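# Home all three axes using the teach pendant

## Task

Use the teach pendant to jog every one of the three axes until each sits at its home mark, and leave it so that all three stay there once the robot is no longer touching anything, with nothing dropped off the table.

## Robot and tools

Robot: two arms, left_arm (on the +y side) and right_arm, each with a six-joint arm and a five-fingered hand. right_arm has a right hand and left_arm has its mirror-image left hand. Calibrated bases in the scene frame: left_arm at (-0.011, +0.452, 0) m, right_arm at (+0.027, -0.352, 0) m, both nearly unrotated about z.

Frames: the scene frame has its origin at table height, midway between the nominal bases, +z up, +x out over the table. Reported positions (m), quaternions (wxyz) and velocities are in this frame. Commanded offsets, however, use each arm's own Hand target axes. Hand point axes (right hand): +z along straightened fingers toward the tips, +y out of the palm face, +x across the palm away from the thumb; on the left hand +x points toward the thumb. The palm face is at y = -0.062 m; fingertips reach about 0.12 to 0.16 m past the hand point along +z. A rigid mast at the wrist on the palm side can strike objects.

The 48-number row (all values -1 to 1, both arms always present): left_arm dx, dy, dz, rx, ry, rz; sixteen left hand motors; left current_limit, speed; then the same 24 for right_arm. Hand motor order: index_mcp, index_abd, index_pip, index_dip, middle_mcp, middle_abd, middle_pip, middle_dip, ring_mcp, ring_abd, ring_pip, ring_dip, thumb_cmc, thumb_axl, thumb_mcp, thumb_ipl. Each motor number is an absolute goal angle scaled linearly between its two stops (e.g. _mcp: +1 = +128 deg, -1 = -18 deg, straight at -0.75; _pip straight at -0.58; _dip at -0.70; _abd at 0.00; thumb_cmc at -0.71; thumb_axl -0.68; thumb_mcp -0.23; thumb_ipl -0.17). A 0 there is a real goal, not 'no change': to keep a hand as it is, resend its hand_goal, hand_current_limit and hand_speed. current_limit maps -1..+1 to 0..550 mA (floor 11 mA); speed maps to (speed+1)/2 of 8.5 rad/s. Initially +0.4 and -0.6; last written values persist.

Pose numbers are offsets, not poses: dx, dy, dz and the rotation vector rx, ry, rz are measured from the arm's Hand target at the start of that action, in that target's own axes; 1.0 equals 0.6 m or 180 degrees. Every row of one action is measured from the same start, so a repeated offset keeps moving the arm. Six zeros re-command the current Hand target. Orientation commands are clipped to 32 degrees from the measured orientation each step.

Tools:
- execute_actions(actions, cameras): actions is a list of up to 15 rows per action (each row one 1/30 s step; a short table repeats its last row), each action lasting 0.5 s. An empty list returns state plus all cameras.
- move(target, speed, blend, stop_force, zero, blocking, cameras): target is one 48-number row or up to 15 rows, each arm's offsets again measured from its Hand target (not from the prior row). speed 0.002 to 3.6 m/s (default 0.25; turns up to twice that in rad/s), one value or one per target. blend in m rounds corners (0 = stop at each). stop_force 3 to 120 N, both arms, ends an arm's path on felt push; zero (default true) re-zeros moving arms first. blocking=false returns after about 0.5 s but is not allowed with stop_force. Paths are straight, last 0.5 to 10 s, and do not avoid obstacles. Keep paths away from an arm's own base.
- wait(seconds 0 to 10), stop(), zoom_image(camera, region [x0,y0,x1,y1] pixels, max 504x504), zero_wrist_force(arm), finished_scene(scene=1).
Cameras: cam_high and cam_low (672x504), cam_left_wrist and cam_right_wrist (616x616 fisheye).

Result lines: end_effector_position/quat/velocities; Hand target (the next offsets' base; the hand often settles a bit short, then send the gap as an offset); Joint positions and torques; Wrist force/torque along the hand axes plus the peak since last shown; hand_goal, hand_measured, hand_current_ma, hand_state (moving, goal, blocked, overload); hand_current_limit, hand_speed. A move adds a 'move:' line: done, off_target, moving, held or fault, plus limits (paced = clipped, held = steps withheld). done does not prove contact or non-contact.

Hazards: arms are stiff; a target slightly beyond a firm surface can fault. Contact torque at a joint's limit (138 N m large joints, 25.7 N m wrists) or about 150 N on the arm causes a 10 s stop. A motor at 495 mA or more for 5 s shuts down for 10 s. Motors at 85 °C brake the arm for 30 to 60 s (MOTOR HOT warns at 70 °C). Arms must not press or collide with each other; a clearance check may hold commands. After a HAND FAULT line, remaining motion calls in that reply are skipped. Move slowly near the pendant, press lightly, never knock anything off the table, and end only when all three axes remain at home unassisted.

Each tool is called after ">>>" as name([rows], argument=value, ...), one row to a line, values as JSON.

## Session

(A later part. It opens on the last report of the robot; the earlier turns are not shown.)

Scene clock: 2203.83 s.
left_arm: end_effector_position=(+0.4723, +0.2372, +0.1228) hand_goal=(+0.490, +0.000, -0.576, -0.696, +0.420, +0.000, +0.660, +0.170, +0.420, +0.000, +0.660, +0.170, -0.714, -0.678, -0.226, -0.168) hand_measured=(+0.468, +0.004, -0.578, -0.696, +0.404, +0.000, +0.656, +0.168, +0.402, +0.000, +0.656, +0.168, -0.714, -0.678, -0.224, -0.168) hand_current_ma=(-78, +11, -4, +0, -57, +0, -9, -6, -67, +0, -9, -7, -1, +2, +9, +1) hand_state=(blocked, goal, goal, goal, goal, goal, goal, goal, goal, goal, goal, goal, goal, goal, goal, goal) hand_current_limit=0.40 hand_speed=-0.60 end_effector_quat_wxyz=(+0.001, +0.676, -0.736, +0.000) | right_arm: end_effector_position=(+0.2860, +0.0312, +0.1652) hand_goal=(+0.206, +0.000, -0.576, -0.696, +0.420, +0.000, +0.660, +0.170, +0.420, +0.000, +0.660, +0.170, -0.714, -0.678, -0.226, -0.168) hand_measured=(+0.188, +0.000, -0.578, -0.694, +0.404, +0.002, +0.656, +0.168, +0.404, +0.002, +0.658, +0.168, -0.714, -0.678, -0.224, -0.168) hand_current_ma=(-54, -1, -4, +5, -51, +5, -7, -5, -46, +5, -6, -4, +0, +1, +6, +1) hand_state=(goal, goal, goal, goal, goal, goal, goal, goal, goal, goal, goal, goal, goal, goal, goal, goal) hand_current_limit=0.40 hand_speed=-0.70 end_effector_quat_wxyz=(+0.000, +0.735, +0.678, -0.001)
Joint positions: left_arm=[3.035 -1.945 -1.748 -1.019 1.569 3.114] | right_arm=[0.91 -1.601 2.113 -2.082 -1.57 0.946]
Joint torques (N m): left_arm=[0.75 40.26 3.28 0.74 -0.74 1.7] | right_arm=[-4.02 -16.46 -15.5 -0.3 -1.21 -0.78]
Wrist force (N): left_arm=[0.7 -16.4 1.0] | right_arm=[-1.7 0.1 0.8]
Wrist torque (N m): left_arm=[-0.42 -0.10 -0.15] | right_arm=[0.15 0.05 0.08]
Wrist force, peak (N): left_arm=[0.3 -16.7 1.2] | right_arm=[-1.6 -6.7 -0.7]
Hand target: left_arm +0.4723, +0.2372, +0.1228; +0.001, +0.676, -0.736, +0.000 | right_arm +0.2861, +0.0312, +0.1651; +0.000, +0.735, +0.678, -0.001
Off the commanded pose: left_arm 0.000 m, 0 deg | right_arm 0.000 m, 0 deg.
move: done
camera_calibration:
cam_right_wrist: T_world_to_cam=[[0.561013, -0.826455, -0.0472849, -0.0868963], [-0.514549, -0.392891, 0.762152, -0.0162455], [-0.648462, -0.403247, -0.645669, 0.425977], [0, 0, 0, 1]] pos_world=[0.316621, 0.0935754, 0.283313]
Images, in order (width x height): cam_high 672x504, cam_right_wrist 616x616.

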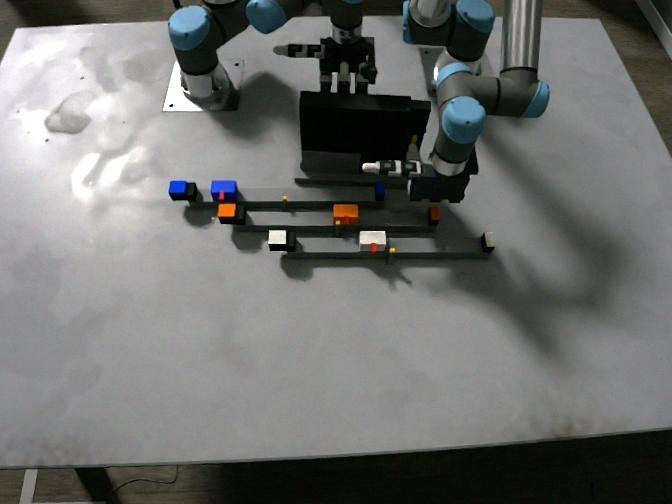

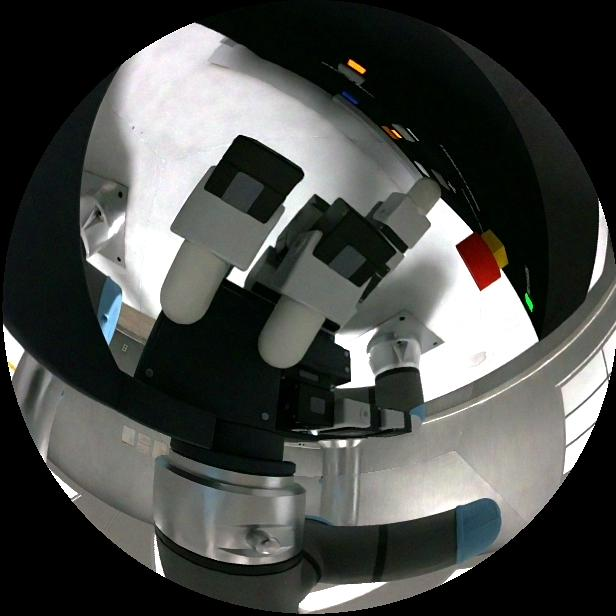

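>>> move([
  [0,0,0,0,0,0,0.49,0,-0.576,-0.696,0.42,0,0.66,0.17,0.42,0,0.66,0.17,-0.714,-0.678,-0.226,-0.168,0.4,-0.6,0,0.015,0,0,0,0,0.2055,0,-0.576,-0.696,0.42,0,0.66,0.17,0.42,0,0.66,0.17,-0.714,-0.678,-0.226,-0.168,0.4,-0.7],
], speed=0.008, stop_force=7)

>>> wait(seconds=2.05)

>>> move([
  [0,0,0,0,0,0,0.49,0,-0.576,-0.696,0.42,0,0.66,0.17,0.42,0,0.66,0.17,-0.714,-0.678,-0.226,-0.168,0.4,-0.6,0,-0.0083,0,0,0,0,0.2055,0,-0.576,-0.696,0.42,0,0.66,0.17,0.42,0,0.66,0.17,-0.714,-0.678,-0.226,-0.168,0.4,-0.7],
], speed=0.05, cameras=["cam_high", "cam_right_wrist", "cam_left_wrist", "cam_low"])

>>> zoom_image(camera="cam_high", region=[320, 200, 360, 240])

Scene clock: 2225.43 s.
left_arm: end_effector_position=(+0.4723, +0.2372, +0.1228) hand_goal=(+0.490, +0.000, -0.576, -0.696, +0.420, +0.000, +0.660, +0.170, +0.420, +0.000, +0.660, +0.170, -0.714, -0.678, -0.226, -0.168) hand_measured=(+0.468, +0.004, -0.578, -0.696, +0.404, +0.000, +0.656, +0.168, +0.402, +0.000, +0.656, +0.168, -0.714, -0.678, -0.224, -0.168) hand_current_ma=(-78, +11, -4, +0, -57, +0, -9, -6, -67, +0, -9, -7, -1, +2, +9, +1) hand_state=(blocked, goal, goal, goal, goal, goal, goal, goal, goal, goal, goal, goal, goal, goal, goal, goal) hand_current_limit=0.40 hand_speed=-0.60 end_effector_quat_wxyz=(+0.001, +0.676, -0.736, +0.000) | right_arm: end_effector_position=(+0.2911, +0.0307, +0.1651) hand_goal=(+0.206, +0.000, -0.576, -0.696, +0.420, +0.000, +0.660, +0.170, +0.420, +0.000, +0.660, +0.170, -0.714, -0.678, -0.226, -0.168) hand_measured=(+0.188, +0.000, -0.578, -0.694, +0.404, +0.002, +0.656, +0.168, +0.404, +0.002, +0.658, +0.168, -0.714, -0.678, -0.224, -0.168) hand_current_ma=(-54, -1, -4, +5, -51, +5, -7, -5, -46, +5, -6, -4, +0, +1, +6, +1) hand_state=(goal, goal, goal, goal, goal, goal, goal, goal, goal, goal, goal, goal, goal, goal, goal, goal) hand_current_limit=0.40 hand_speed=-0.70 end_effector_quat_wxyz=(+0.000, +0.735, +0.678, -0.001)
Joint positions: left_arm=[3.035 -1.945 -1.748 -1.019 1.569 3.114] | right_arm=[0.901 -1.597 2.109 -2.082 -1.57 0.937]
Joint torques (N m): left_arm=[0.85 40.52 3.76 0.58 -0.98 1.71] | right_arm=[12.17 -24.37 -10.41 -4.88 -3.02 1]
Wrist force (N): left_arm=[0.2 -16.3 0.9] | right_arm=[-1.4 -6.6 -0.9]
Wrist torque (N m): left_arm=[-0.39 -0.04 -0.18] | right_arm=[0.05 -0.04 0.26]
Wrist force, peak (N): left_arm=[0.2 -16.8 1.4] | right_arm=[-1.8 -12.8 -2.5]
Hand target: left_arm +0.4723, +0.2372, +0.1228; +0.001, +0.676, -0.736, +0.000 | right_arm +0.2911, +0.0307, +0.1651; +0.000, +0.735, +0.678, -0.001 (not the last commanded pose)
Off the commanded pose: left_arm 0.000 m, 0 deg | right_arm 0.004 m, 0 deg.
move: contact (right_arm)

Scene clock: 2227.50 s.
left_arm: end_effector_position=(+0.4723, +0.2372, +0.1228) hand_goal=(+0.490, +0.000, -0.576, -0.696, +0.420, +0.000, +0.660, +0.170, +0.420, +0.000, +0.660, +0.170, -0.714, -0.678, -0.226, -0.168) hand_measured=(+0.468, +0.004, -0.578, -0.696, +0.404, +0.000, +0.656, +0.168, +0.402, +0.000, +0.656, +0.168, -0.714, -0.678, -0.224, -0.168) hand_current_ma=(-78, +11, -4, +0, -57, +0, -9, -6, -67, +0, -9, -7, -1, +2, +9, +1) hand_state=(blocked, goal, goal, goal, goal, goal, goal, goal, goal, goal, goal, goal, goal, goal, goal, goal) hand_current_limit=0.40 hand_speed=-0.60 end_effector_quat_wxyz=(+0.001, +0.676, -0.736, +0.000) | right_arm: end_effector_position=(+0.2911, +0.0307, +0.1651) hand_goal=(+0.206, +0.000, -0.576, -0.696, +0.420, +0.000, +0.660, +0.170, +0.420, +0.000, +0.660, +0.170, -0.714, -0.678, -0.226, -0.168) hand_measured=(+0.188, +0.000, -0.578, -0.694, +0.404, +0.002, +0.656, +0.168, +0.404, +0.002, +0.658, +0.168, -0.714, -0.678, -0.224, -0.168) hand_current_ma=(-54, -1, -4, +5, -51, +5, -7, -5, -46, +5, -6, -4, +0, +1, +6, +1) hand_state=(goal, goal, goal, goal, goal, goal, goal, goal, goal, goal, goal, goal, goal, goal, goal, goal) hand_current_limit=0.40 hand_speed=-0.70 end_effector_quat_wxyz=(+0.000, +0.735, +0.678, -0.001)
Joint positions: left_arm=[3.035 -1.945 -1.748 -1.019 1.569 3.114] | right_arm=[0.901 -1.597 2.109 -2.082 -1.57 0.937]
Joint torques (N m): left_arm=[0.66 40.15 3.16 0.51 -0.91 1.55] | right_arm=[11.36 -23.56 -10.95 -4.28 -3.03 0.87]
Wrist force (N): left_arm=[0.4 -16.3 1.1] | right_arm=[-1.9 -6.8 -0.9]
Wrist torque (N m): left_arm=[-0.40 -0.06 -0.17] | right_arm=[0.01 0.01 0.20]
Wrist force, peak (N): left_arm=[0.2 -16.9 1.1] | right_arm=[-1.8 -7.0 -1.1]
Hand target: left_arm +0.4723, +0.2372, +0.1228; +0.001, +0.676, -0.736, +0.000 | right_arm +0.2911, +0.0307, +0.1651; +0.000, +0.735, +0.678, -0.001 (not the last commanded pose)
Off the commanded pose: left_arm 0.000 m, 0 deg | right_arm 0.004 m, 0 deg.
wait: 2.07 s; at rest by 0.17 s

Scene clock: 2228.20 s.
left_arm: end_effector_position=(+0.4723, +0.2372, +0.1228) hand_goal=(+0.490, +0.000, -0.576, -0.696, +0.420, +0.000, +0.660, +0.170, +0.420, +0.000, +0.660, +0.170, -0.714, -0.678, -0.226, -0.168) hand_measured=(+0.468, +0.004, -0.578, -0.696, +0.404, +0.000, +0.656, +0.168, +0.402, +0.000, +0.656, +0.168, -0.714, -0.678, -0.224, -0.168) hand_current_ma=(-78, +11, -4, +0, -57, +0, -9, -6, -67, +0, -9, -7, -1, +2, +9, +1) hand_state=(blocked, goal, goal, goal, goal, goal, goal, goal, goal, goal, goal, goal, goal, goal, goal, goal) hand_current_limit=0.40 hand_speed=-0.60 end_effector_quat_wxyz=(+0.001, +0.676, -0.736, +0.000) | right_arm: end_effector_position=(+0.2861, +0.0312, +0.1651) hand_goal=(+0.206, +0.000, -0.576, -0.696, +0.420, +0.000, +0.660, +0.170, +0.420, +0.000, +0.660, +0.170, -0.714, -0.678, -0.226, -0.168) hand_measured=(+0.188, +0.000, -0.578, -0.694, +0.404, +0.002, +0.656, +0.168, +0.404, +0.002, +0.658, +0.168, -0.714, -0.678, -0.224, -0.168) hand_current_ma=(-53, -1, -4, +5, -51, +5, -7, -5, -46, +5, -6, -4, +0, +1, +6, +1) hand_state=(goal, goal, goal, goal, goal, goal, goal, goal, goal, goal, goal, goal, goal, goal, goal, goal) hand_current_limit=0.40 hand_speed=-0.70 end_effector_quat_wxyz=(+0.000, +0.735, +0.678, -0.001)
Joint positions: left_arm=[3.035 -1.945 -1.748 -1.019 1.569 3.114] | right_arm=[0.91 -1.601 2.113 -2.082 -1.57 0.946]
Joint torques (N m): left_arm=[1.24 39.45 3.41 0.55 -0.9 1.54] | right_arm=[-3.77 -17.1 -16.82 -0.41 0.25 -0.81]
Wrist force (N): left_arm=[0.1 -16.5 0.9] | right_arm=[-1.6 -0.1 1.3]
Wrist torque (N m): left_arm=[-0.42 -0.03 -0.19] | right_arm=[0.09 0.02 0.09]
Wrist force, peak (N): left_arm=[0.4 -16.7 1.2] | right_arm=[-1.6 -6.6 -0.6]
Hand target: left_arm +0.4723, +0.2372, +0.1228; +0.001, +0.676, -0.736, +0.000 | right_arm +0.2862, +0.0311, +0.1651; +0.000, +0.735, +0.678, -0.001
Off the commanded pose: left_arm 0.000 m, 0 deg | right_arm 0.000 m, 0 deg.
move: done
camera_calibration:
cam_left_wrist: T_world_to_cam=[[0.721238, 0.691754, -0.0359376, -0.528409], [0.476543, -0.457864, 0.750511, -0.266752], [0.502715, -0.558423, -0.65988, 0.101773], [0, 0, 0, 1]] pos_world=[0.457065, 0.300225, 0.248368]
cam_right_wrist: T_world_to_cam=[[0.560968, -0.82649, -0.0472254, -0.0869518], [-0.514546, -0.392792, 0.762205, -0.0162193], [-0.648504, -0.403273, -0.64561, 0.426041], [0, 0, 0, 1]] pos_world=[0.316721, 0.093575, 0.283312]

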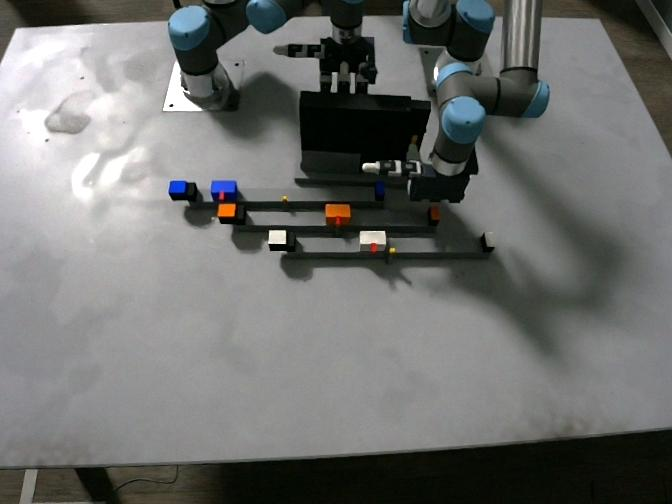

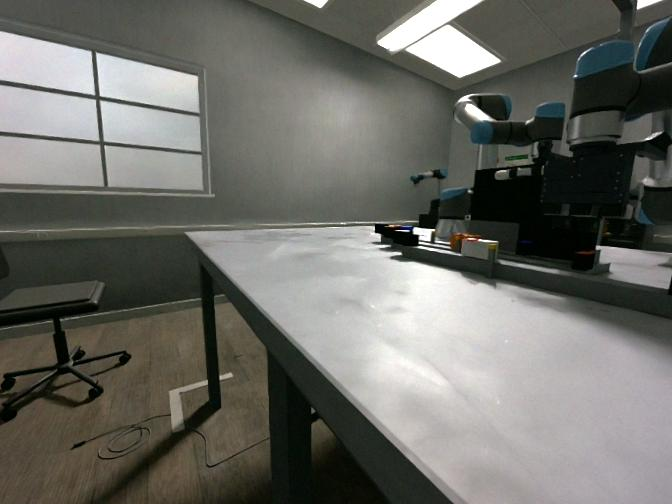

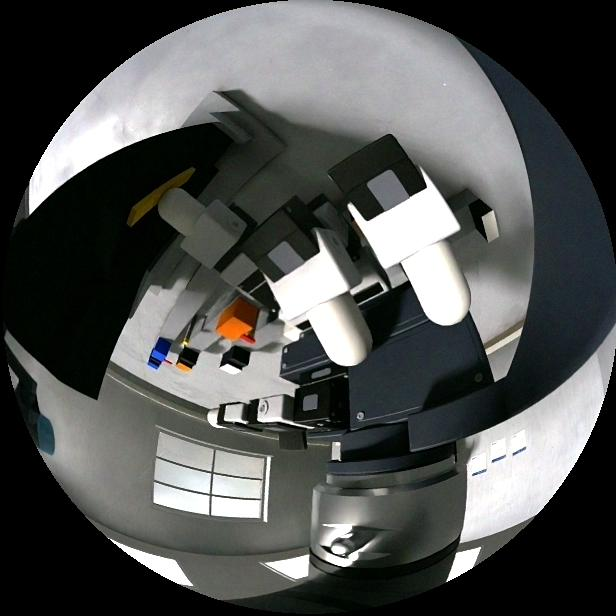

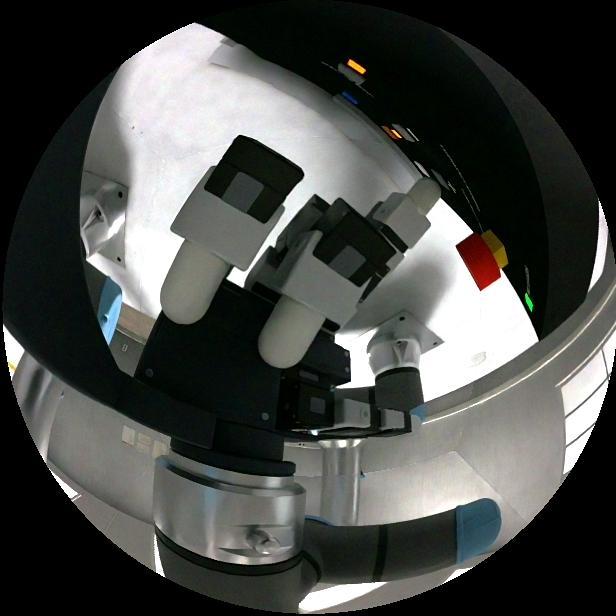

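Scaled by 12.600.

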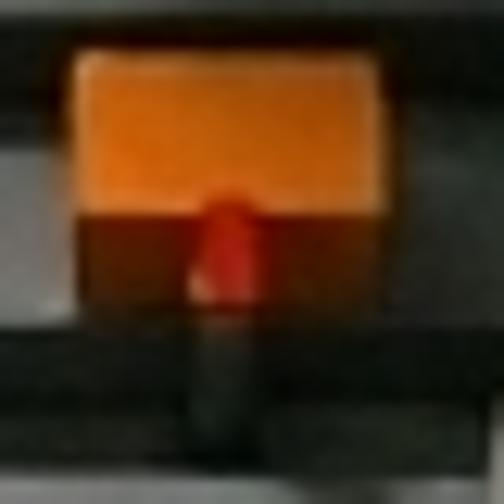

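>>> zoom_image(camera="cam_left_wrist", region=[200, 280, 300, 380])

>>> zoom_image(camera="cam_low", region=[420, 215, 540, 285])

Scaled by 5.040 from the camera's 616x616 image, which has a finer 880x880 frame.

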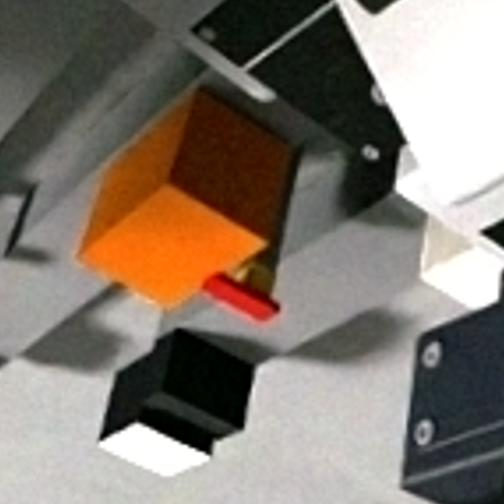

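Scaled by 4.200.

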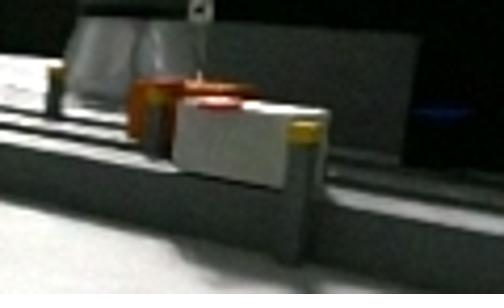

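>>> move([
  [0,0,0,0,0,0,0.49,0,-0.576,-0.696,0.42,0,0.66,0.17,0.42,0,0.66,0.17,-0.714,-0.678,-0.226,-0.168,0.4,-0.6,0,0.0095,0,0,0,0,0.2055,0,-0.576,-0.696,0.42,0,0.66,0.17,0.42,0,0.66,0.17,-0.714,-0.678,-0.226,-0.168,0.4,-0.7],
  [0,0,0,0,0,0,0.49,0,-0.576,-0.696,0.42,0,0.66,0.17,0.42,0,0.66,0.17,-0.714,-0.678,-0.226,-0.168,0.4,-0.6,0,0,0,0,0,0,0.2055,0,-0.576,-0.696,0.42,0,0.66,0.17,0.42,0,0.66,0.17,-0.714,-0.678,-0.226,-0.168,0.4,-0.7],
], speed=0.05, cameras=["cam_high"])

>>> zoom_image(camera="cam_high", region=[320, 200, 360, 240])

Scene clock: 2271.63 s.
left_arm: end_effector_position=(+0.4723, +0.2372, +0.1228) hand_goal=(+0.490, +0.000, -0.576, -0.696, +0.420, +0.000, +0.660, +0.170, +0.420, +0.000, +0.660, +0.170, -0.714, -0.678, -0.226, -0.168) hand_measured=(+0.468, +0.004, -0.578, -0.696, +0.404, +0.000, +0.656, +0.168, +0.402, +0.000, +0.656, +0.168, -0.714, -0.678, -0.224, -0.168) hand_current_ma=(-78, +11, -4, +0, -57, +0, -9, -6, -67, +0, -9, -7, -1, +2, +9, +1) hand_state=(blocked, goal, goal, goal, goal, goal, goal, goal, goal, goal, goal, goal, goal, goal, goal, goal) hand_current_limit=0.40 hand_speed=-0.60 end_effector_quat_wxyz=(+0.001, +0.676, -0.736, +0.000) | right_arm: end_effector_position=(+0.2860, +0.0311, +0.1651) hand_goal=(+0.206, +0.000, -0.576, -0.696, +0.420, +0.000, +0.660, +0.170, +0.420, +0.000, +0.660, +0.170, -0.714, -0.678, -0.226, -0.168) hand_measured=(+0.190, -0.002, -0.578, -0.694, +0.404, +0.002, +0.656, +0.168, +0.404, +0.002, +0.658, +0.168, -0.714, -0.678, -0.224, -0.168) hand_current_ma=(-52, -2, -5, +5, -51, +5, -7, -5, -45, +5, -6, -4, +0, +1, +6, +1) hand_state=(goal, goal, goal, goal, goal, goal, goal, goal, goal, goal, goal, goal, goal, goal, goal, goal) hand_current_limit=0.40 hand_speed=-0.70 end_effector_quat_wxyz=(+0.000, +0.735, +0.678, -0.001)
Joint positions: left_arm=[3.035 -1.945 -1.748 -1.019 1.569 3.114] | right_arm=[0.91 -1.601 2.113 -2.082 -1.57 0.946]
Joint torques (N m): left_arm=[0.48 39.17 3.86 0.53 -0.97 1.5] | right_arm=[-13.33 -11.56 -31.29 -2.49 -1.9 -1.09]
Wrist force (N): left_arm=[0.2 -16.4 1.1] | right_arm=[-1.6 0.1 0.8]
Wrist torque (N m): left_arm=[-0.42 -0.03 -0.18] | right_arm=[0.15 0.03 0.14]
Wrist force, peak (N): left_arm=[0.3 -17.0 0.8] | right_arm=[-1.8 -23.8 -5.6]
Hand target: left_arm +0.4723, +0.2372, +0.1228; +0.001, +0.676, -0.736, +0.000 | right_arm +0.2862, +0.0311, +0.1651; +0.000, +0.735, +0.678, -0.001
Off the commanded pose: left_arm 0.000 m, 0 deg | right_arm 0.000 m, 0 deg.
move: done
Images, in order (width x height): cam_high 672x504.

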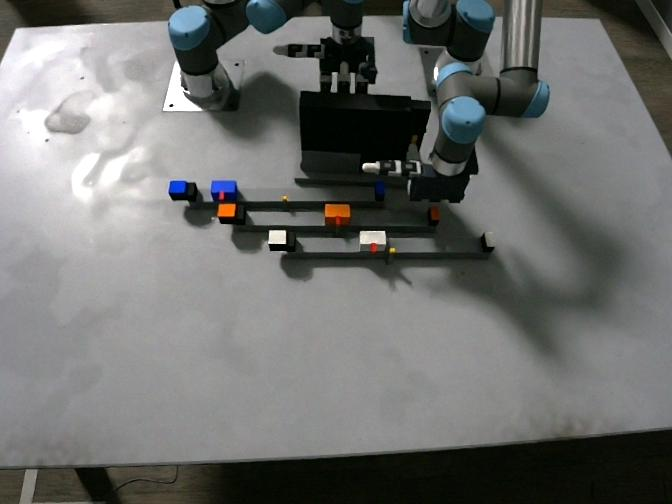

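Scaled by 12.600.

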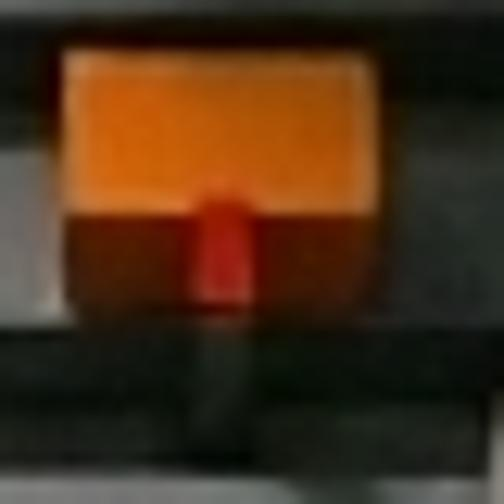

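>>> move([
  [0,0,0,0,0,0,0.49,0,-0.576,-0.696,0.42,0,0.66,0.17,0.42,0,0.66,0.17,-0.714,-0.678,-0.226,-0.168,0.4,-0.6,0,-0.02,0,0,0,0,0.2055,0,-0.576,-0.696,0.42,0,0.66,0.17,0.42,0,0.66,0.17,-0.714,-0.678,-0.226,-0.168,0.4,-0.7],
  [0,0,0,0,0,0,0.49,0,-0.576,-0.696,0.42,0,0.66,0.17,0.42,0,0.66,0.17,-0.714,-0.678,-0.226,-0.168,0.4,-0.6,-0.008,-0.0173,0.0395,-0.0833,0,0,0.015,0,-0.576,-0.696,0.42,0,0.66,0.17,0.42,0,0.66,0.17,-0.714,-0.678,-0.226,-0.168,0.4,-0.7],
], speed=0.1, blend=0.003, cameras=["cam_right_wrist"])

>>> zoom_image(camera="cam_right_wrist", region=[340, 80, 500, 240])

Scene clock: 2349.53 s.
left_arm: end_effector_position=(+0.4723, +0.2372, +0.1228) hand_goal=(+0.490, +0.000, -0.576, -0.696, +0.420, +0.000, +0.660, +0.170, +0.420, +0.000, +0.660, +0.170, -0.714, -0.678, -0.226, -0.168) hand_measured=(+0.468, +0.004, -0.578, -0.696, +0.404, +0.000, +0.656, +0.168, +0.402, +0.000, +0.656, +0.168, -0.714, -0.678, -0.224, -0.168) hand_current_ma=(-78, +11, -4, +0, -57, +0, -9, -6, -67, +0, -9, -7, -1, +2, +9, +1) hand_state=(blocked, goal, goal, goal, goal, goal, goal, goal, goal, goal, goal, goal, goal, goal, goal, goal) hand_current_limit=0.40 hand_speed=-0.60 end_effector_quat_wxyz=(+0.001, +0.676, -0.736, +0.000) | right_arm: end_effector_position=(+0.2754, +0.0272, +0.1414) hand_goal=(+0.014, +0.000, -0.576, -0.696, +0.420, +0.000, +0.660, +0.170, +0.420, +0.000, +0.660, +0.170, -0.714, -0.678, -0.226, -0.168) hand_measured=(+0.008, -0.002, -0.578, -0.694, +0.404, +0.002, +0.658, +0.168, +0.406, +0.002, +0.658, +0.168, -0.714, -0.678, -0.224, -0.168) hand_current_ma=(-14, -2, -5, +5, -51, +5, -5, -4, -45, +5, -4, -4, +0, +1, +6, +1) hand_state=(goal, goal, goal, goal, goal, goal, goal, goal, goal, goal, goal, goal, goal, goal, goal, goal) hand_current_limit=0.40 hand_speed=-0.70 end_effector_quat_wxyz=(+0.096, +0.729, +0.672, +0.088)
Joint positions: left_arm=[3.035 -1.945 -1.748 -1.019 1.569 3.114] | right_arm=[1.04 -1.542 2.261 -2.415 -1.8 1.061]
Joint torques (N m): left_arm=[1.41 39.41 4.04 0.46 -1.21 1.62] | right_arm=[-12.56 -25.24 -29.5 -5.24 -2.6 -0.87]
Wrist force (N): left_arm=[0.5 -16.4 1.2] | right_arm=[-1.6 0.1 0.9]
Wrist torque (N m): left_arm=[-0.44 -0.07 -0.15] | right_arm=[0.05 0.09 0.02]
Wrist force, peak (N): left_arm=[0.1 -16.9 1.1] | right_arm=[-1.8 1.5 0.8]
Hand target: left_arm +0.4723, +0.2372, +0.1228; +0.001, +0.676, -0.736, +0.000 | right_arm +0.2754, +0.0272, +0.1415; +0.096, +0.729, +0.672, +0.088
Off the commanded pose: left_arm 0.000 m, 0 deg | right_arm 0.000 m, 0 deg.
move: done
camera_calibration:
cam_right_wrist: T_world_to_cam=[[0.552105, -0.825619, 0.116336, -0.105999], [-0.694658, -0.378318, 0.611822, 0.0652825], [-0.461119, -0.418603, -0.782394, 0.370305], [0, 0, 0, 1]] pos_world=[0.274627, 0.0921935, 0.262115]
Images, in order (width x height): cam_right_wrist 616x616.

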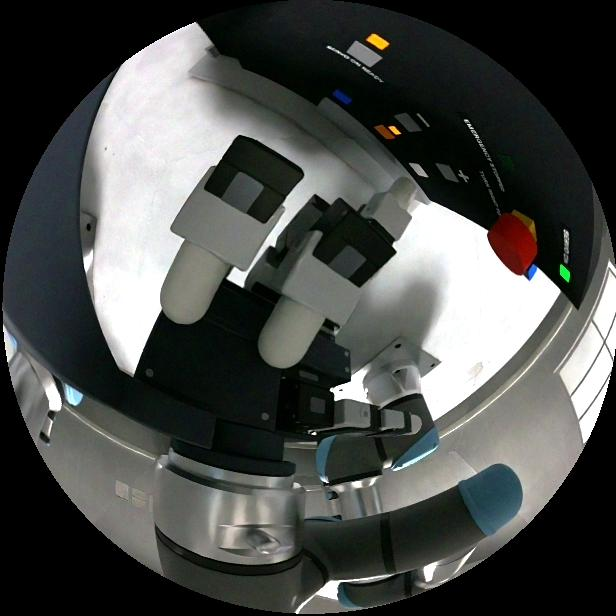

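Scaled by 3.150 from the camera's 616x616 image, which has a finer 880x880 frame.

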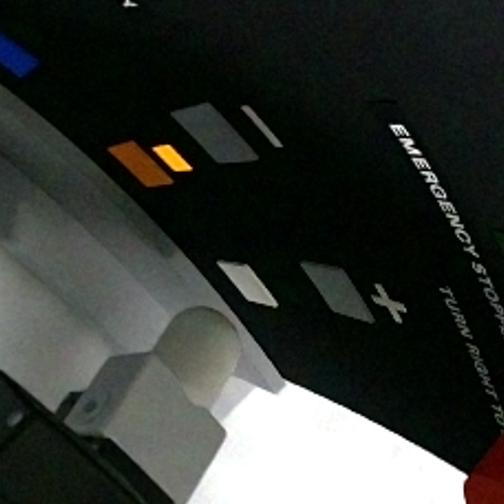

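>>> move([
  [0,0,0,0,0,0,0.49,0,-0.576,-0.696,0.42,0,0.66,0.17,0.42,0,0.66,0.17,-0.714,-0.678,-0.226,-0.168,0.4,-0.6,-0.0042,0.0115,0.0148,0,0,0,0.015,0,-0.576,-0.696,0.42,0,0.66,0.17,0.42,0,0.66,0.17,-0.714,-0.678,-0.226,-0.168,0.4,-0.7],
], speed=0.06)

>>> move([
  [0,0,0,0,0,0,0.49,0,-0.576,-0.696,0.42,0,0.66,0.17,0.42,0,0.66,0.17,-0.714,-0.678,-0.226,-0.168,0.4,-0.6,0,0.0242,0.0065,0,0,0,0.015,0,-0.576,-0.696,0.42,0,0.66,0.17,0.42,0,0.66,0.17,-0.714,-0.678,-0.226,-0.168,0.4,-0.7],
], speed=0.008, stop_force=7, cameras=["cam_right_wrist"])

>>> move([
  [0,0,0,0,0,0,0.49,0,-0.576,-0.696,0.42,0,0.66,0.17,0.42,0,0.66,0.17,-0.714,-0.678,-0.226,-0.168,0.4,-0.6,0,-0.0129,-0.0035,0,0,0,0.015,0,-0.576,-0.696,0.42,0,0.66,0.17,0.42,0,0.66,0.17,-0.714,-0.678,-0.226,-0.168,0.4,-0.7],
], speed=0.05, cameras=["cam_right_wrist"])

>>> zoom_image(camera="cam_right_wrist", region=[340, 80, 500, 240])

Scene clock: 2394.23 s.
left_arm: end_effector_position=(+0.4723, +0.2372, +0.1228) hand_goal=(+0.490, +0.000, -0.576, -0.696, +0.420, +0.000, +0.660, +0.170, +0.420, +0.000, +0.660, +0.170, -0.714, -0.678, -0.226, -0.168) hand_measured=(+0.468, +0.004, -0.578, -0.696, +0.404, +0.000, +0.656, +0.168, +0.402, +0.000, +0.656, +0.168, -0.714, -0.678, -0.224, -0.168) hand_current_ma=(-78, +11, -4, +0, -57, +0, -9, -6, -67, +0, -9, -7, -1, +2, +9, +1) hand_state=(blocked, goal, goal, goal, goal, goal, goal, goal, goal, goal, goal, goal, goal, goal, goal, goal) hand_current_limit=0.40 hand_speed=-0.60 end_effector_quat_wxyz=(+0.001, +0.676, -0.736, +0.000) | right_arm: end_effector_position=(+0.2842, +0.0238, +0.1345) hand_goal=(+0.014, +0.000, -0.576, -0.696, +0.420, +0.000, +0.660, +0.170, +0.420, +0.000, +0.660, +0.170, -0.714, -0.678, -0.226, -0.168) hand_measured=(+0.008, -0.002, -0.578, -0.694, +0.404, +0.002, +0.658, +0.168, +0.406, +0.002, +0.658, +0.168, -0.714, -0.678, -0.224, -0.168) hand_current_ma=(-14, -2, -5, +5, -50, +5, -5, -4, -44, +5, -4, -4, +0, +1, +6, +1) hand_state=(goal, goal, goal, goal, goal, goal, goal, goal, goal, goal, goal, goal, goal, goal, goal, goal) hand_current_limit=0.40 hand_speed=-0.70 end_effector_quat_wxyz=(+0.096, +0.729, +0.672, +0.088) end_effector_velocity=(+0.000, +0.000, +0.001) end_effector_angular_velocity=(-0.002, +0.000, -0.003)
Joint positions: left_arm=[3.035 -1.945 -1.748 -1.019 1.569 3.114] | right_arm=[1.017 -1.528 2.272 -2.445 -1.797 1.039]
Joint velocities: left_arm=[within noise] | right_arm=[0.001 -0.002 -0.002 0.005 -0.002 0.004]
Joint torques (N m): left_arm=[1.59 40.32 3.85 0.36 -1.04 1.5] | right_arm=[13.57 -23.59 -25.29 -0.65 0.31 1.32]
Motor temperatures (°C): left_arm=[27 29 25 33 36 34] | right_arm=[30 26 30 38 31 38]
Wrist force (N): left_arm=[0.2 -16.7 1.2] | right_arm=[-1.7 0.3 0.8]
Wrist torque (N m): left_arm=[-0.48 -0.04 -0.17] | right_arm=[0.08 0.12 0.06]
Wrist force, peak (N): left_arm=[0.1 -16.9 1.0] | right_arm=[-1.8 0.1 0.8]
Hand target: left_arm +0.4723, +0.2372, +0.1228; +0.001, +0.676, -0.736, +0.000 | right_arm +0.2841, +0.0239, +0.1346; +0.096, +0.729, +0.672, +0.088
Off the commanded pose: left_arm 0.000 m, 0 deg | right_arm 0.000 m, 0 deg.
move: done

Scene clock: 2396.30 s.
left_arm: end_effector_position=(+0.4723, +0.2372, +0.1228) hand_goal=(+0.490, +0.000, -0.576, -0.696, +0.420, +0.000, +0.660, +0.170, +0.420, +0.000, +0.660, +0.170, -0.714, -0.678, -0.226, -0.168) hand_measured=(+0.468, +0.004, -0.578, -0.696, +0.404, +0.000, +0.656, +0.168, +0.402, +0.000, +0.656, +0.168, -0.714, -0.678, -0.224, -0.168) hand_current_ma=(-78, +11, -4, +0, -57, +0, -9, -6, -67, +0, -9, -7, -1, +2, +9, +1) hand_state=(blocked, goal, goal, goal, goal, goal, goal, goal, goal, goal, goal, goal, goal, goal, goal, goal) hand_current_limit=0.40 hand_speed=-0.60 end_effector_quat_wxyz=(+0.001, +0.676, -0.736, +0.000) | right_arm: end_effector_position=(+0.2909, +0.0234, +0.1346) hand_goal=(+0.014, +0.000, -0.576, -0.696, +0.420, +0.000, +0.660, +0.170, +0.420, +0.000, +0.660, +0.170, -0.714, -0.678, -0.226, -0.168) hand_measured=(+0.008, -0.002, -0.578, -0.694, +0.404, +0.002, +0.658, +0.168, +0.406, +0.002, +0.658, +0.168, -0.714, -0.678, -0.224, -0.168) hand_current_ma=(-16, -3, -5, +5, -50, +5, -5, -4, -44, +5, -4, -4, +0, +1, +6, +1) hand_state=(goal, goal, goal, goal, goal, goal, goal, goal, goal, goal, goal, goal, goal, goal, goal, goal) hand_current_limit=0.40 hand_speed=-0.70 end_effector_quat_wxyz=(+0.096, +0.729, +0.672, +0.088)
Joint positions: left_arm=[3.035 -1.945 -1.748 -1.019 1.569 3.114] | right_arm=[1.003 -1.524 2.269 -2.449 -1.795 1.024]
Joint torques (N m): left_arm=[1.06 39.69 3.77 0.35 -1.13 1.54] | right_arm=[11.84 -24.93 -8.56 -1.03 -3.35 0.78]
Wrist force (N): left_arm=[0.2 -16.4 1.4] | right_arm=[-1.3 -6.9 -3.2]
Wrist torque (N m): left_arm=[-0.44 -0.03 -0.18] | right_arm=[0.10 -0.02 0.18]
Wrist force, peak (N): left_arm=[0.2 -16.8 1.0] | right_arm=[-1.6 -12.6 -5.6]
Hand target: left_arm +0.4723, +0.2372, +0.1228; +0.001, +0.676, -0.736, +0.000 | right_arm +0.2909, +0.0234, +0.1346; +0.096, +0.729, +0.672, +0.088 (not the last commanded pose)
Off the commanded pose: left_arm 0.000 m, 0 deg | right_arm 0.008 m, 0 deg.
move: contact (right_arm)
camera_calibration:
cam_right_wrist: T_world_to_cam=[[0.552085, -0.825637, 0.116302, -0.116942], [-0.694597, -0.378264, 0.611924, 0.0787933], [-0.461234, -0.418617, -0.782319, 0.370603], [0, 0, 0, 1]] pos_world=[0.290226, 0.0883933, 0.255315]
Images, in order (width x height): cam_right_wrist 616x616.

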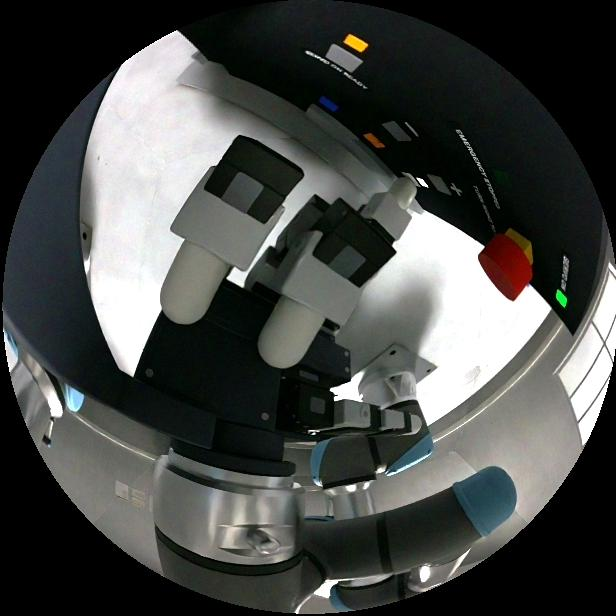

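Scene clock: 2397.00 s.
left_arm: end_effector_position=(+0.4723, +0.2372, +0.1228) hand_goal=(+0.490, +0.000, -0.576, -0.696, +0.420, +0.000, +0.660, +0.170, +0.420, +0.000, +0.660, +0.170, -0.714, -0.678, -0.226, -0.168) hand_measured=(+0.468, +0.004, -0.578, -0.696, +0.404, +0.000, +0.656, +0.168, +0.402, +0.000, +0.656, +0.168, -0.714, -0.678, -0.224, -0.168) hand_current_ma=(-78, +11, -4, +0, -57, +0, -9, -6, -67, +0, -9, -7, -1, +2, +9, +1) hand_state=(blocked, goal, goal, goal, goal, goal, goal, goal, goal, goal, goal, goal, goal, goal, goal, goal) hand_current_limit=0.40 hand_speed=-0.60 end_effector_quat_wxyz=(+0.001, +0.676, -0.736, +0.000) | right_arm: end_effector_position=(+0.2828, +0.0241, +0.1347) hand_goal=(+0.014, +0.000, -0.576, -0.696, +0.420, +0.000, +0.660, +0.170, +0.420, +0.000, +0.660, +0.170, -0.714, -0.678, -0.226, -0.168) hand_measured=(+0.008, -0.002, -0.578, -0.694, +0.404, +0.002, +0.658, +0.168, +0.406, +0.002, +0.658, +0.168, -0.714, -0.678, -0.224, -0.168) hand_current_ma=(-16, -3, -5, +5, -50, +5, -5, -4, -44, +5, -4, -4, +0, +1, +6, +1) hand_state=(goal, goal, goal, goal, goal, goal, goal, goal, goal, goal, goal, goal, goal, goal, goal, goal) hand_current_limit=0.40 hand_speed=-0.70 end_effector_quat_wxyz=(+0.096, +0.729, +0.672, +0.088)
Joint positions: left_arm=[3.035 -1.945 -1.748 -1.019 1.569 3.114] | right_arm=[1.02 -1.529 2.273 -2.444 -1.797 1.041]
Joint torques (N m): left_arm=[0.11 40.2 3.22 0.49 -1.12 1.53] | right_arm=[-11.66 -15.49 -12.84 -1.62 -2.2 -1.01]
Wrist force (N): left_arm=[0.0 -16.5 0.9] | right_arm=[-1.3 0.1 0.8]
Wrist torque (N m): left_arm=[-0.43 -0.02 -0.20] | right_arm=[0.06 0.07 0.02]
Wrist force, peak (N): left_arm=[-0.1 -16.9 1.2] | right_arm=[-1.5 -6.9 -2.8]
Hand target: left_arm +0.4723, +0.2372, +0.1228; +0.001, +0.676, -0.736, +0.000 | right_arm +0.2829, +0.0240, +0.1347; +0.096, +0.729, +0.672, +0.088
Off the commanded pose: left_arm 0.000 m, 0 deg | right_arm 0.000 m, 0 deg.
move: done
camera_calibration:
cam_right_wrist: T_world_to_cam=[[0.552244, -0.825527, 0.116326, -0.111992], [-0.694536, -0.378391, 0.611915, 0.0732596], [-0.461136, -0.418719, -0.782323, 0.367132], [0, 0, 0, 1]] pos_world=[0.282026, 0.0889934, 0.255415]
Images, in order (width x height): cam_right_wrist 616x616.

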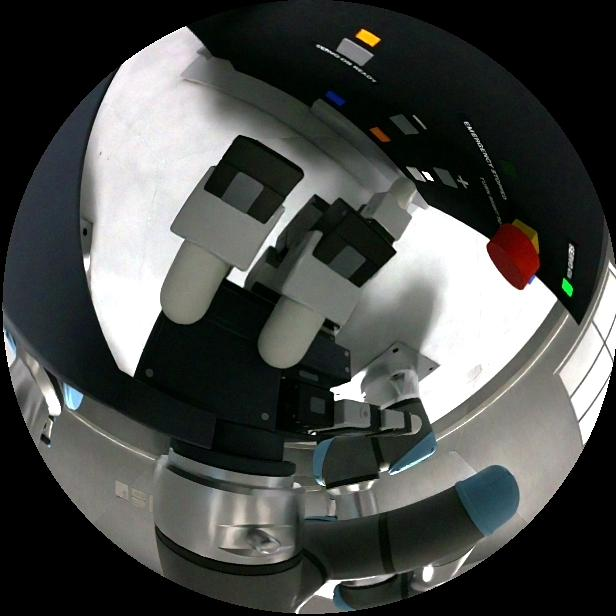

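Scaled by 3.150 from the camera's 616x616 image, which has a finer 880x880 frame.

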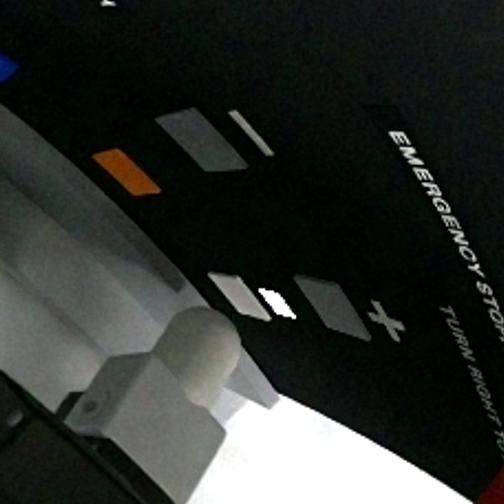

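>>> move([
  [0,0,0,0,0,0,0.49,0,-0.576,-0.696,0.42,0,0.66,0.17,0.42,0,0.66,0.17,-0.714,-0.678,-0.226,-0.168,0.4,-0.6,0.0872,0.0208,-0.071,0,0,0,0.015,0,-0.576,-0.696,0.42,0,0.66,0.17,0.42,0,0.66,0.17,-0.714,-0.678,-0.226,-0.168,0.4,-0.7],
], speed=0.1)

>>> move([
  [0,0,0,0,0,0,0.49,0,-0.576,-0.696,0.42,0,0.66,0.17,0.42,0,0.66,0.17,-0.714,-0.678,-0.226,-0.168,0.4,-0.6,0,0.0161,0.0043,0,0,0,0.015,0,-0.576,-0.696,0.42,0,0.66,0.17,0.42,0,0.66,0.17,-0.714,-0.678,-0.226,-0.168,0.4,-0.7],
], speed=0.008, stop_force=7)

>>> wait(seconds=1.5, cameras=["cam_high"])

>>> move([
  [0,0,0,0,0,0,0.49,0,-0.576,-0.696,0.42,0,0.66,0.17,0.42,0,0.66,0.17,-0.714,-0.678,-0.226,-0.168,0.4,-0.6,0,-0.0081,-0.0022,0,0,0,0.015,0,-0.576,-0.696,0.42,0,0.66,0.17,0.42,0,0.66,0.17,-0.714,-0.678,-0.226,-0.168,0.4,-0.7],
], speed=0.05, cameras=["cam_high", "cam_right_wrist"])

>>> zoom_image(camera="cam_high", region=[350, 220, 410, 270])

Scene clock: 2428.50 s.
left_arm: end_effector_position=(+0.4723, +0.2372, +0.1228) hand_goal=(+0.490, +0.000, -0.576, -0.696, +0.420, +0.000, +0.660, +0.170, +0.420, +0.000, +0.660, +0.170, -0.714, -0.678, -0.226, -0.168) hand_measured=(+0.468, +0.004, -0.578, -0.696, +0.404, +0.000, +0.656, +0.168, +0.402, +0.000, +0.656, +0.168, -0.714, -0.678, -0.224, -0.168) hand_current_ma=(-78, +11, -4, +0, -57, +0, -9, -6, -67, +0, -9, -7, -1, +2, +9, +1) hand_state=(blocked, goal, goal, goal, goal, goal, goal, goal, goal, goal, goal, goal, goal, goal, goal, goal) hand_current_limit=0.40 hand_speed=-0.60 end_effector_quat_wxyz=(+0.001, +0.676, -0.736, +0.000) | right_arm: end_effector_position=(+0.2882, +0.0761, +0.1789) hand_goal=(+0.014, +0.000, -0.576, -0.696, +0.420, +0.000, +0.660, +0.170, +0.420, +0.000, +0.660, +0.170, -0.714, -0.678, -0.226, -0.168) hand_measured=(+0.008, -0.002, -0.578, -0.694, +0.404, +0.002, +0.658, +0.168, +0.406, +0.002, +0.658, +0.168, -0.714, -0.678, -0.224, -0.168) hand_current_ma=(-16, -3, -5, +5, -48, +5, -5, -4, -43, +5, -4, -4, +0, +1, +6, +1) hand_state=(goal, goal, goal, goal, goal, goal, goal, goal, goal, goal, goal, goal, goal, goal, goal, goal) hand_current_limit=0.40 hand_speed=-0.70 end_effector_quat_wxyz=(+0.096, +0.729, +0.672, +0.088)
Joint positions: left_arm=[3.035 -1.945 -1.748 -1.019 1.569 3.114] | right_arm=[1.075 -1.489 2.081 -2.28 -1.804 1.097]
Joint torques (N m): left_arm=[1.18 38.69 3.42 0.15 -1.12 1.49] | right_arm=[-12.74 -27.06 -24.11 -3.18 -0.37 -0.89]
Wrist force (N): left_arm=[0.2 -16.5 1.1] | right_arm=[-1.6 0.0 1.0]
Wrist torque (N m): left_arm=[-0.44 -0.04 -0.18] | right_arm=[0.06 0.08 0.02]
Wrist force, peak (N): left_arm=[0.3 -16.8 1.2] | right_arm=[-2.3 -0.2 1.4]
Hand target: left_arm +0.4723, +0.2372, +0.1228; +0.001, +0.676, -0.736, +0.000 | right_arm +0.2883, +0.0761, +0.1790; +0.096, +0.729, +0.672, +0.088
Off the commanded pose: left_arm 0.000 m, 0 deg | right_arm 0.000 m, 0 deg.
move: done

Scene clock: 2430.70 s.
left_arm: end_effector_position=(+0.4723, +0.2372, +0.1228) hand_goal=(+0.490, +0.000, -0.576, -0.696, +0.420, +0.000, +0.660, +0.170, +0.420, +0.000, +0.660, +0.170, -0.714, -0.678, -0.226, -0.168) hand_measured=(+0.468, +0.004, -0.578, -0.696, +0.404, +0.000, +0.656, +0.168, +0.402, +0.000, +0.656, +0.168, -0.714, -0.678, -0.224, -0.168) hand_current_ma=(-78, +11, -4, +0, -57, +0, -9, -6, -67, +0, -9, -7, -1, +2, +9, +1) hand_state=(blocked, goal, goal, goal, goal, goal, goal, goal, goal, goal, goal, goal, goal, goal, goal, goal) hand_current_limit=0.40 hand_speed=-0.60 end_effector_quat_wxyz=(+0.001, +0.676, -0.736, +0.000) | right_arm: end_effector_position=(+0.2959, +0.0755, +0.1790) hand_goal=(+0.014, +0.000, -0.576, -0.696, +0.420, +0.000, +0.660, +0.170, +0.420, +0.000, +0.660, +0.170, -0.714, -0.678, -0.226, -0.168) hand_measured=(+0.008, -0.002, -0.578, -0.694, +0.404, +0.002, +0.658, +0.168, +0.406, +0.002, +0.658, +0.168, -0.714, -0.678, -0.224, -0.168) hand_current_ma=(-18, -3, -5, +5, -48, +5, -5, -4, -43, +5, -4, -4, +0, +1, +6, +1) hand_state=(goal, goal, goal, goal, goal, goal, goal, goal, goal, goal, goal, goal, goal, goal, goal, goal) hand_current_limit=0.40 hand_speed=-0.70 end_effector_quat_wxyz=(+0.096, +0.729, +0.672, +0.088)
Joint positions: left_arm=[3.035 -1.945 -1.748 -1.019 1.569 3.114] | right_arm=[1.06 -1.485 2.077 -2.284 -1.802 1.082]
Joint torques (N m): left_arm=[1.46 39.62 3.75 0.25 -1.07 1.46] | right_arm=[10.6 -27.43 -10.12 -0.87 -3.38 0.79]
Wrist force (N): left_arm=[0.1 -16.6 0.9] | right_arm=[-1.8 -7.0 -2.6]
Wrist torque (N m): left_arm=[-0.41 -0.03 -0.19] | right_arm=[0.06 0.01 0.12]
Wrist force, peak (N): left_arm=[0.5 -16.8 1.2] | right_arm=[-2.0 -12.5 -5.2]
Hand target: left_arm +0.4723, +0.2372, +0.1228; +0.001, +0.676, -0.736, +0.000 | right_arm +0.2959, +0.0755, +0.1790; +0.096, +0.729, +0.672, +0.088 (not the last commanded pose)
Off the commanded pose: left_arm 0.000 m, 0 deg | right_arm 0.002 m, 0 deg.
move: contact (right_arm)

Scene clock: 2432.20 s.
left_arm: end_effector_position=(+0.4723, +0.2372, +0.1228) hand_goal=(+0.490, +0.000, -0.576, -0.696, +0.420, +0.000, +0.660, +0.170, +0.420, +0.000, +0.660, +0.170, -0.714, -0.678, -0.226, -0.168) hand_measured=(+0.468, +0.004, -0.578, -0.696, +0.404, +0.000, +0.656, +0.168, +0.402, +0.000, +0.656, +0.168, -0.714, -0.678, -0.224, -0.168) hand_current_ma=(-78, +11, -4, +0, -57, +0, -9, -6, -67, +0, -9, -7, -1, +2, +9, +1) hand_state=(blocked, goal, goal, goal, goal, goal, goal, goal, goal, goal, goal, goal, goal, goal, goal, goal) hand_current_limit=0.40 hand_speed=-0.60 end_effector_quat_wxyz=(+0.001, +0.676, -0.736, +0.000) | right_arm: end_effector_position=(+0.2959, +0.0755, +0.1790) hand_goal=(+0.014, +0.000, -0.576, -0.696, +0.420, +0.000, +0.660, +0.170, +0.420, +0.000, +0.660, +0.170, -0.714, -0.678, -0.226, -0.168) hand_measured=(+0.008, -0.002, -0.578, -0.694, +0.404, +0.002, +0.658, +0.168, +0.406, +0.002, +0.658, +0.168, -0.714, -0.678, -0.224, -0.168) hand_current_ma=(-18, -3, -5, +5, -48, +5, -5, -4, -43, +5, -4, -4, +0, +1, +6, +1) hand_state=(goal, goal, goal, goal, goal, goal, goal, goal, goal, goal, goal, goal, goal, goal, goal, goal) hand_current_limit=0.40 hand_speed=-0.70 end_effector_quat_wxyz=(+0.096, +0.729, +0.672, +0.088)
Joint positions: left_arm=[3.035 -1.945 -1.748 -1.019 1.569 3.114] | right_arm=[1.06 -1.485 2.077 -2.284 -1.802 1.082]
Joint torques (N m): left_arm=[0.92 39.67 3.03 0.21 -1.08 1.59] | right_arm=[11.83 -27.93 -9.77 -0.78 -3.08 0.98]
Wrist force (N): left_arm=[0.2 -16.7 1.4] | right_arm=[-1.8 -7.3 -2.5]
Wrist torque (N m): left_arm=[-0.46 -0.03 -0.18] | right_arm=[0.03 0.01 0.11]
Wrist force, peak (N): left_arm=[0.2 -16.9 1.2] | right_arm=[-1.7 -7.5 -2.8]
Hand target: left_arm +0.4723, +0.2372, +0.1228; +0.001, +0.676, -0.736, +0.000 | right_arm +0.2959, +0.0755, +0.1790; +0.096, +0.729, +0.672, +0.088 (not the last commanded pose)
Off the commanded pose: left_arm 0.000 m, 0 deg | right_arm 0.002 m, 0 deg.
wait: 1.50 s; at rest by 0.17 s
Images, in order (width x height): cam_high 672x504.

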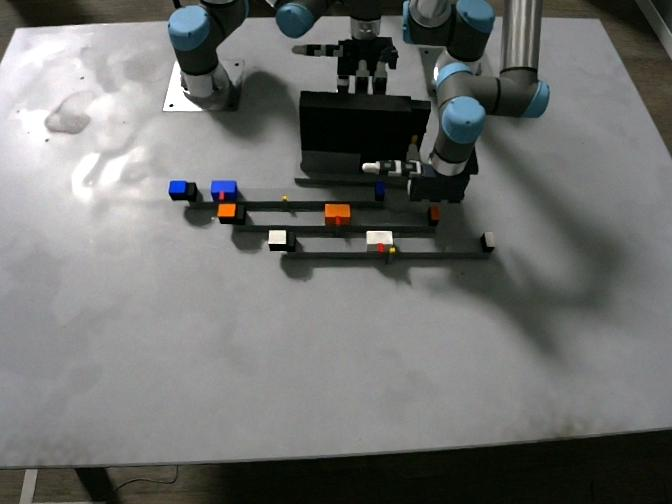

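Scene clock: 2432.90 s.
left_arm: end_effector_position=(+0.4723, +0.2372, +0.1228) hand_goal=(+0.490, +0.000, -0.576, -0.696, +0.420, +0.000, +0.660, +0.170, +0.420, +0.000, +0.660, +0.170, -0.714, -0.678, -0.226, -0.168) hand_measured=(+0.468, +0.004, -0.578, -0.696, +0.404, +0.000, +0.656, +0.168, +0.402, +0.000, +0.656, +0.168, -0.714, -0.678, -0.224, -0.168) hand_current_ma=(-78, +11, -4, +0, -57, +0, -9, -6, -67, +0, -9, -7, -1, +2, +9, +1) hand_state=(blocked, goal, goal, goal, goal, goal, goal, goal, goal, goal, goal, goal, goal, goal, goal, goal) hand_current_limit=0.40 hand_speed=-0.60 end_effector_quat_wxyz=(+0.001, +0.676, -0.736, +0.000) | right_arm: end_effector_position=(+0.2908, +0.0759, +0.1790) hand_goal=(+0.014, +0.000, -0.576, -0.696, +0.420, +0.000, +0.660, +0.170, +0.420, +0.000, +0.660, +0.170, -0.714, -0.678, -0.226, -0.168) hand_measured=(+0.008, -0.002, -0.578, -0.694, +0.404, +0.002, +0.658, +0.168, +0.406, +0.002, +0.658, +0.168, -0.714, -0.678, -0.224, -0.168) hand_current_ma=(-18, -3, -5, +5, -48, +5, -5, -4, -43, +5, -4, -4, +0, +1, +6, +1) hand_state=(goal, goal, goal, goal, goal, goal, goal, goal, goal, goal, goal, goal, goal, goal, goal, goal) hand_current_limit=0.40 hand_speed=-0.70 end_effector_quat_wxyz=(+0.096, +0.729, +0.672, +0.088)
Joint positions: left_arm=[3.035 -1.945 -1.748 -1.019 1.569 3.114] | right_arm=[1.07 -1.488 2.079 -2.281 -1.803 1.092]
Joint torques (N m): left_arm=[0.99 40.47 3.86 0.32 -0.96 1.42] | right_arm=[-4.14 -23.53 -12.63 -1.07 -2.17 -0.9]
Wrist force (N): left_arm=[0.2 -16.7 1.1] | right_arm=[-1.8 -0.1 0.9]
Wrist torque (N m): left_arm=[-0.47 -0.04 -0.17] | right_arm=[0.04 0.10 -0.04]
Wrist force, peak (N): left_arm=[0.2 -16.7 1.1] | right_arm=[-1.9 -7.2 -2.6]
Hand target: left_arm +0.4723, +0.2372, +0.1228; +0.001, +0.676, -0.736, +0.000 | right_arm +0.2909, +0.0759, +0.1790; +0.096, +0.729, +0.672, +0.088
Off the commanded pose: left_arm 0.000 m, 0 deg | right_arm 0.000 m, 0 deg.
move: done
camera_calibration:
cam_right_wrist: T_world_to_cam=[[0.552181, -0.825585, 0.116218, -0.0786592], [-0.694521, -0.378378, 0.61194, 0.0713329], [-0.461234, -0.418617, -0.782319, 0.427223], [0, 0, 0, 1]] pos_world=[0.290026, 0.140894, 0.299715]
Images, in order (width x height): cam_high 672x504, cam_right_wrist 616x616.

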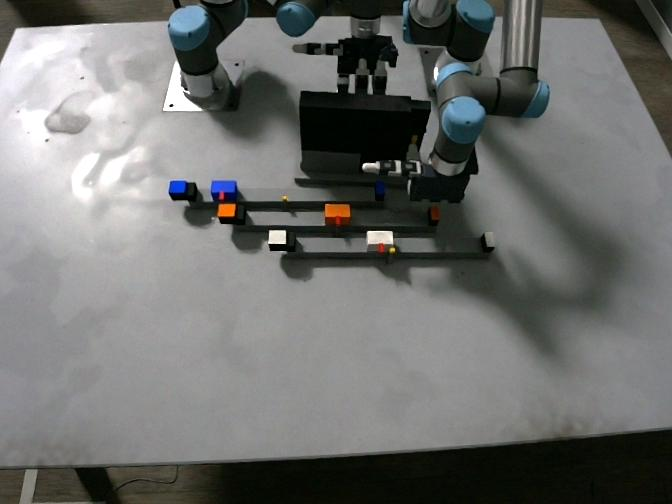

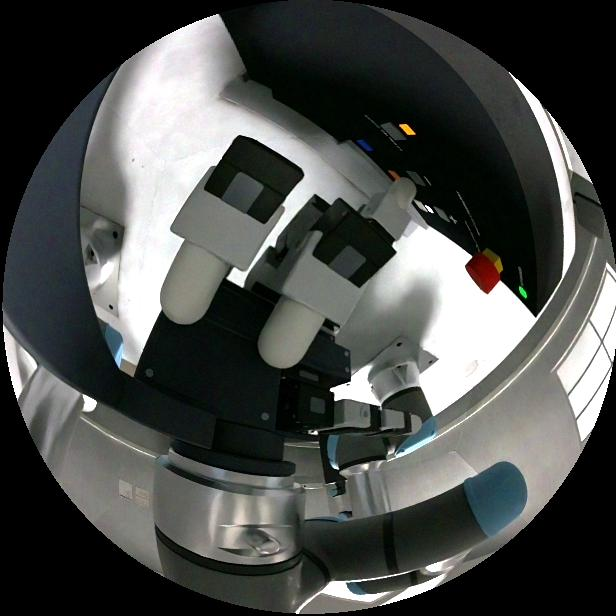

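Scaled by 8.400.

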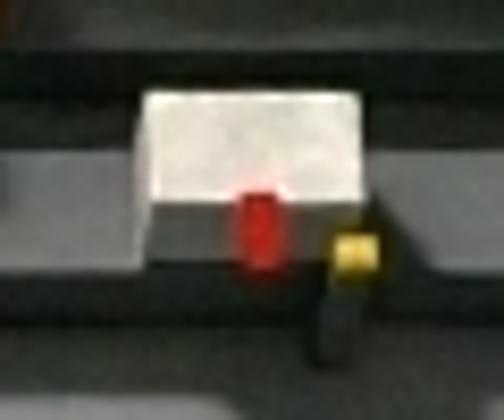

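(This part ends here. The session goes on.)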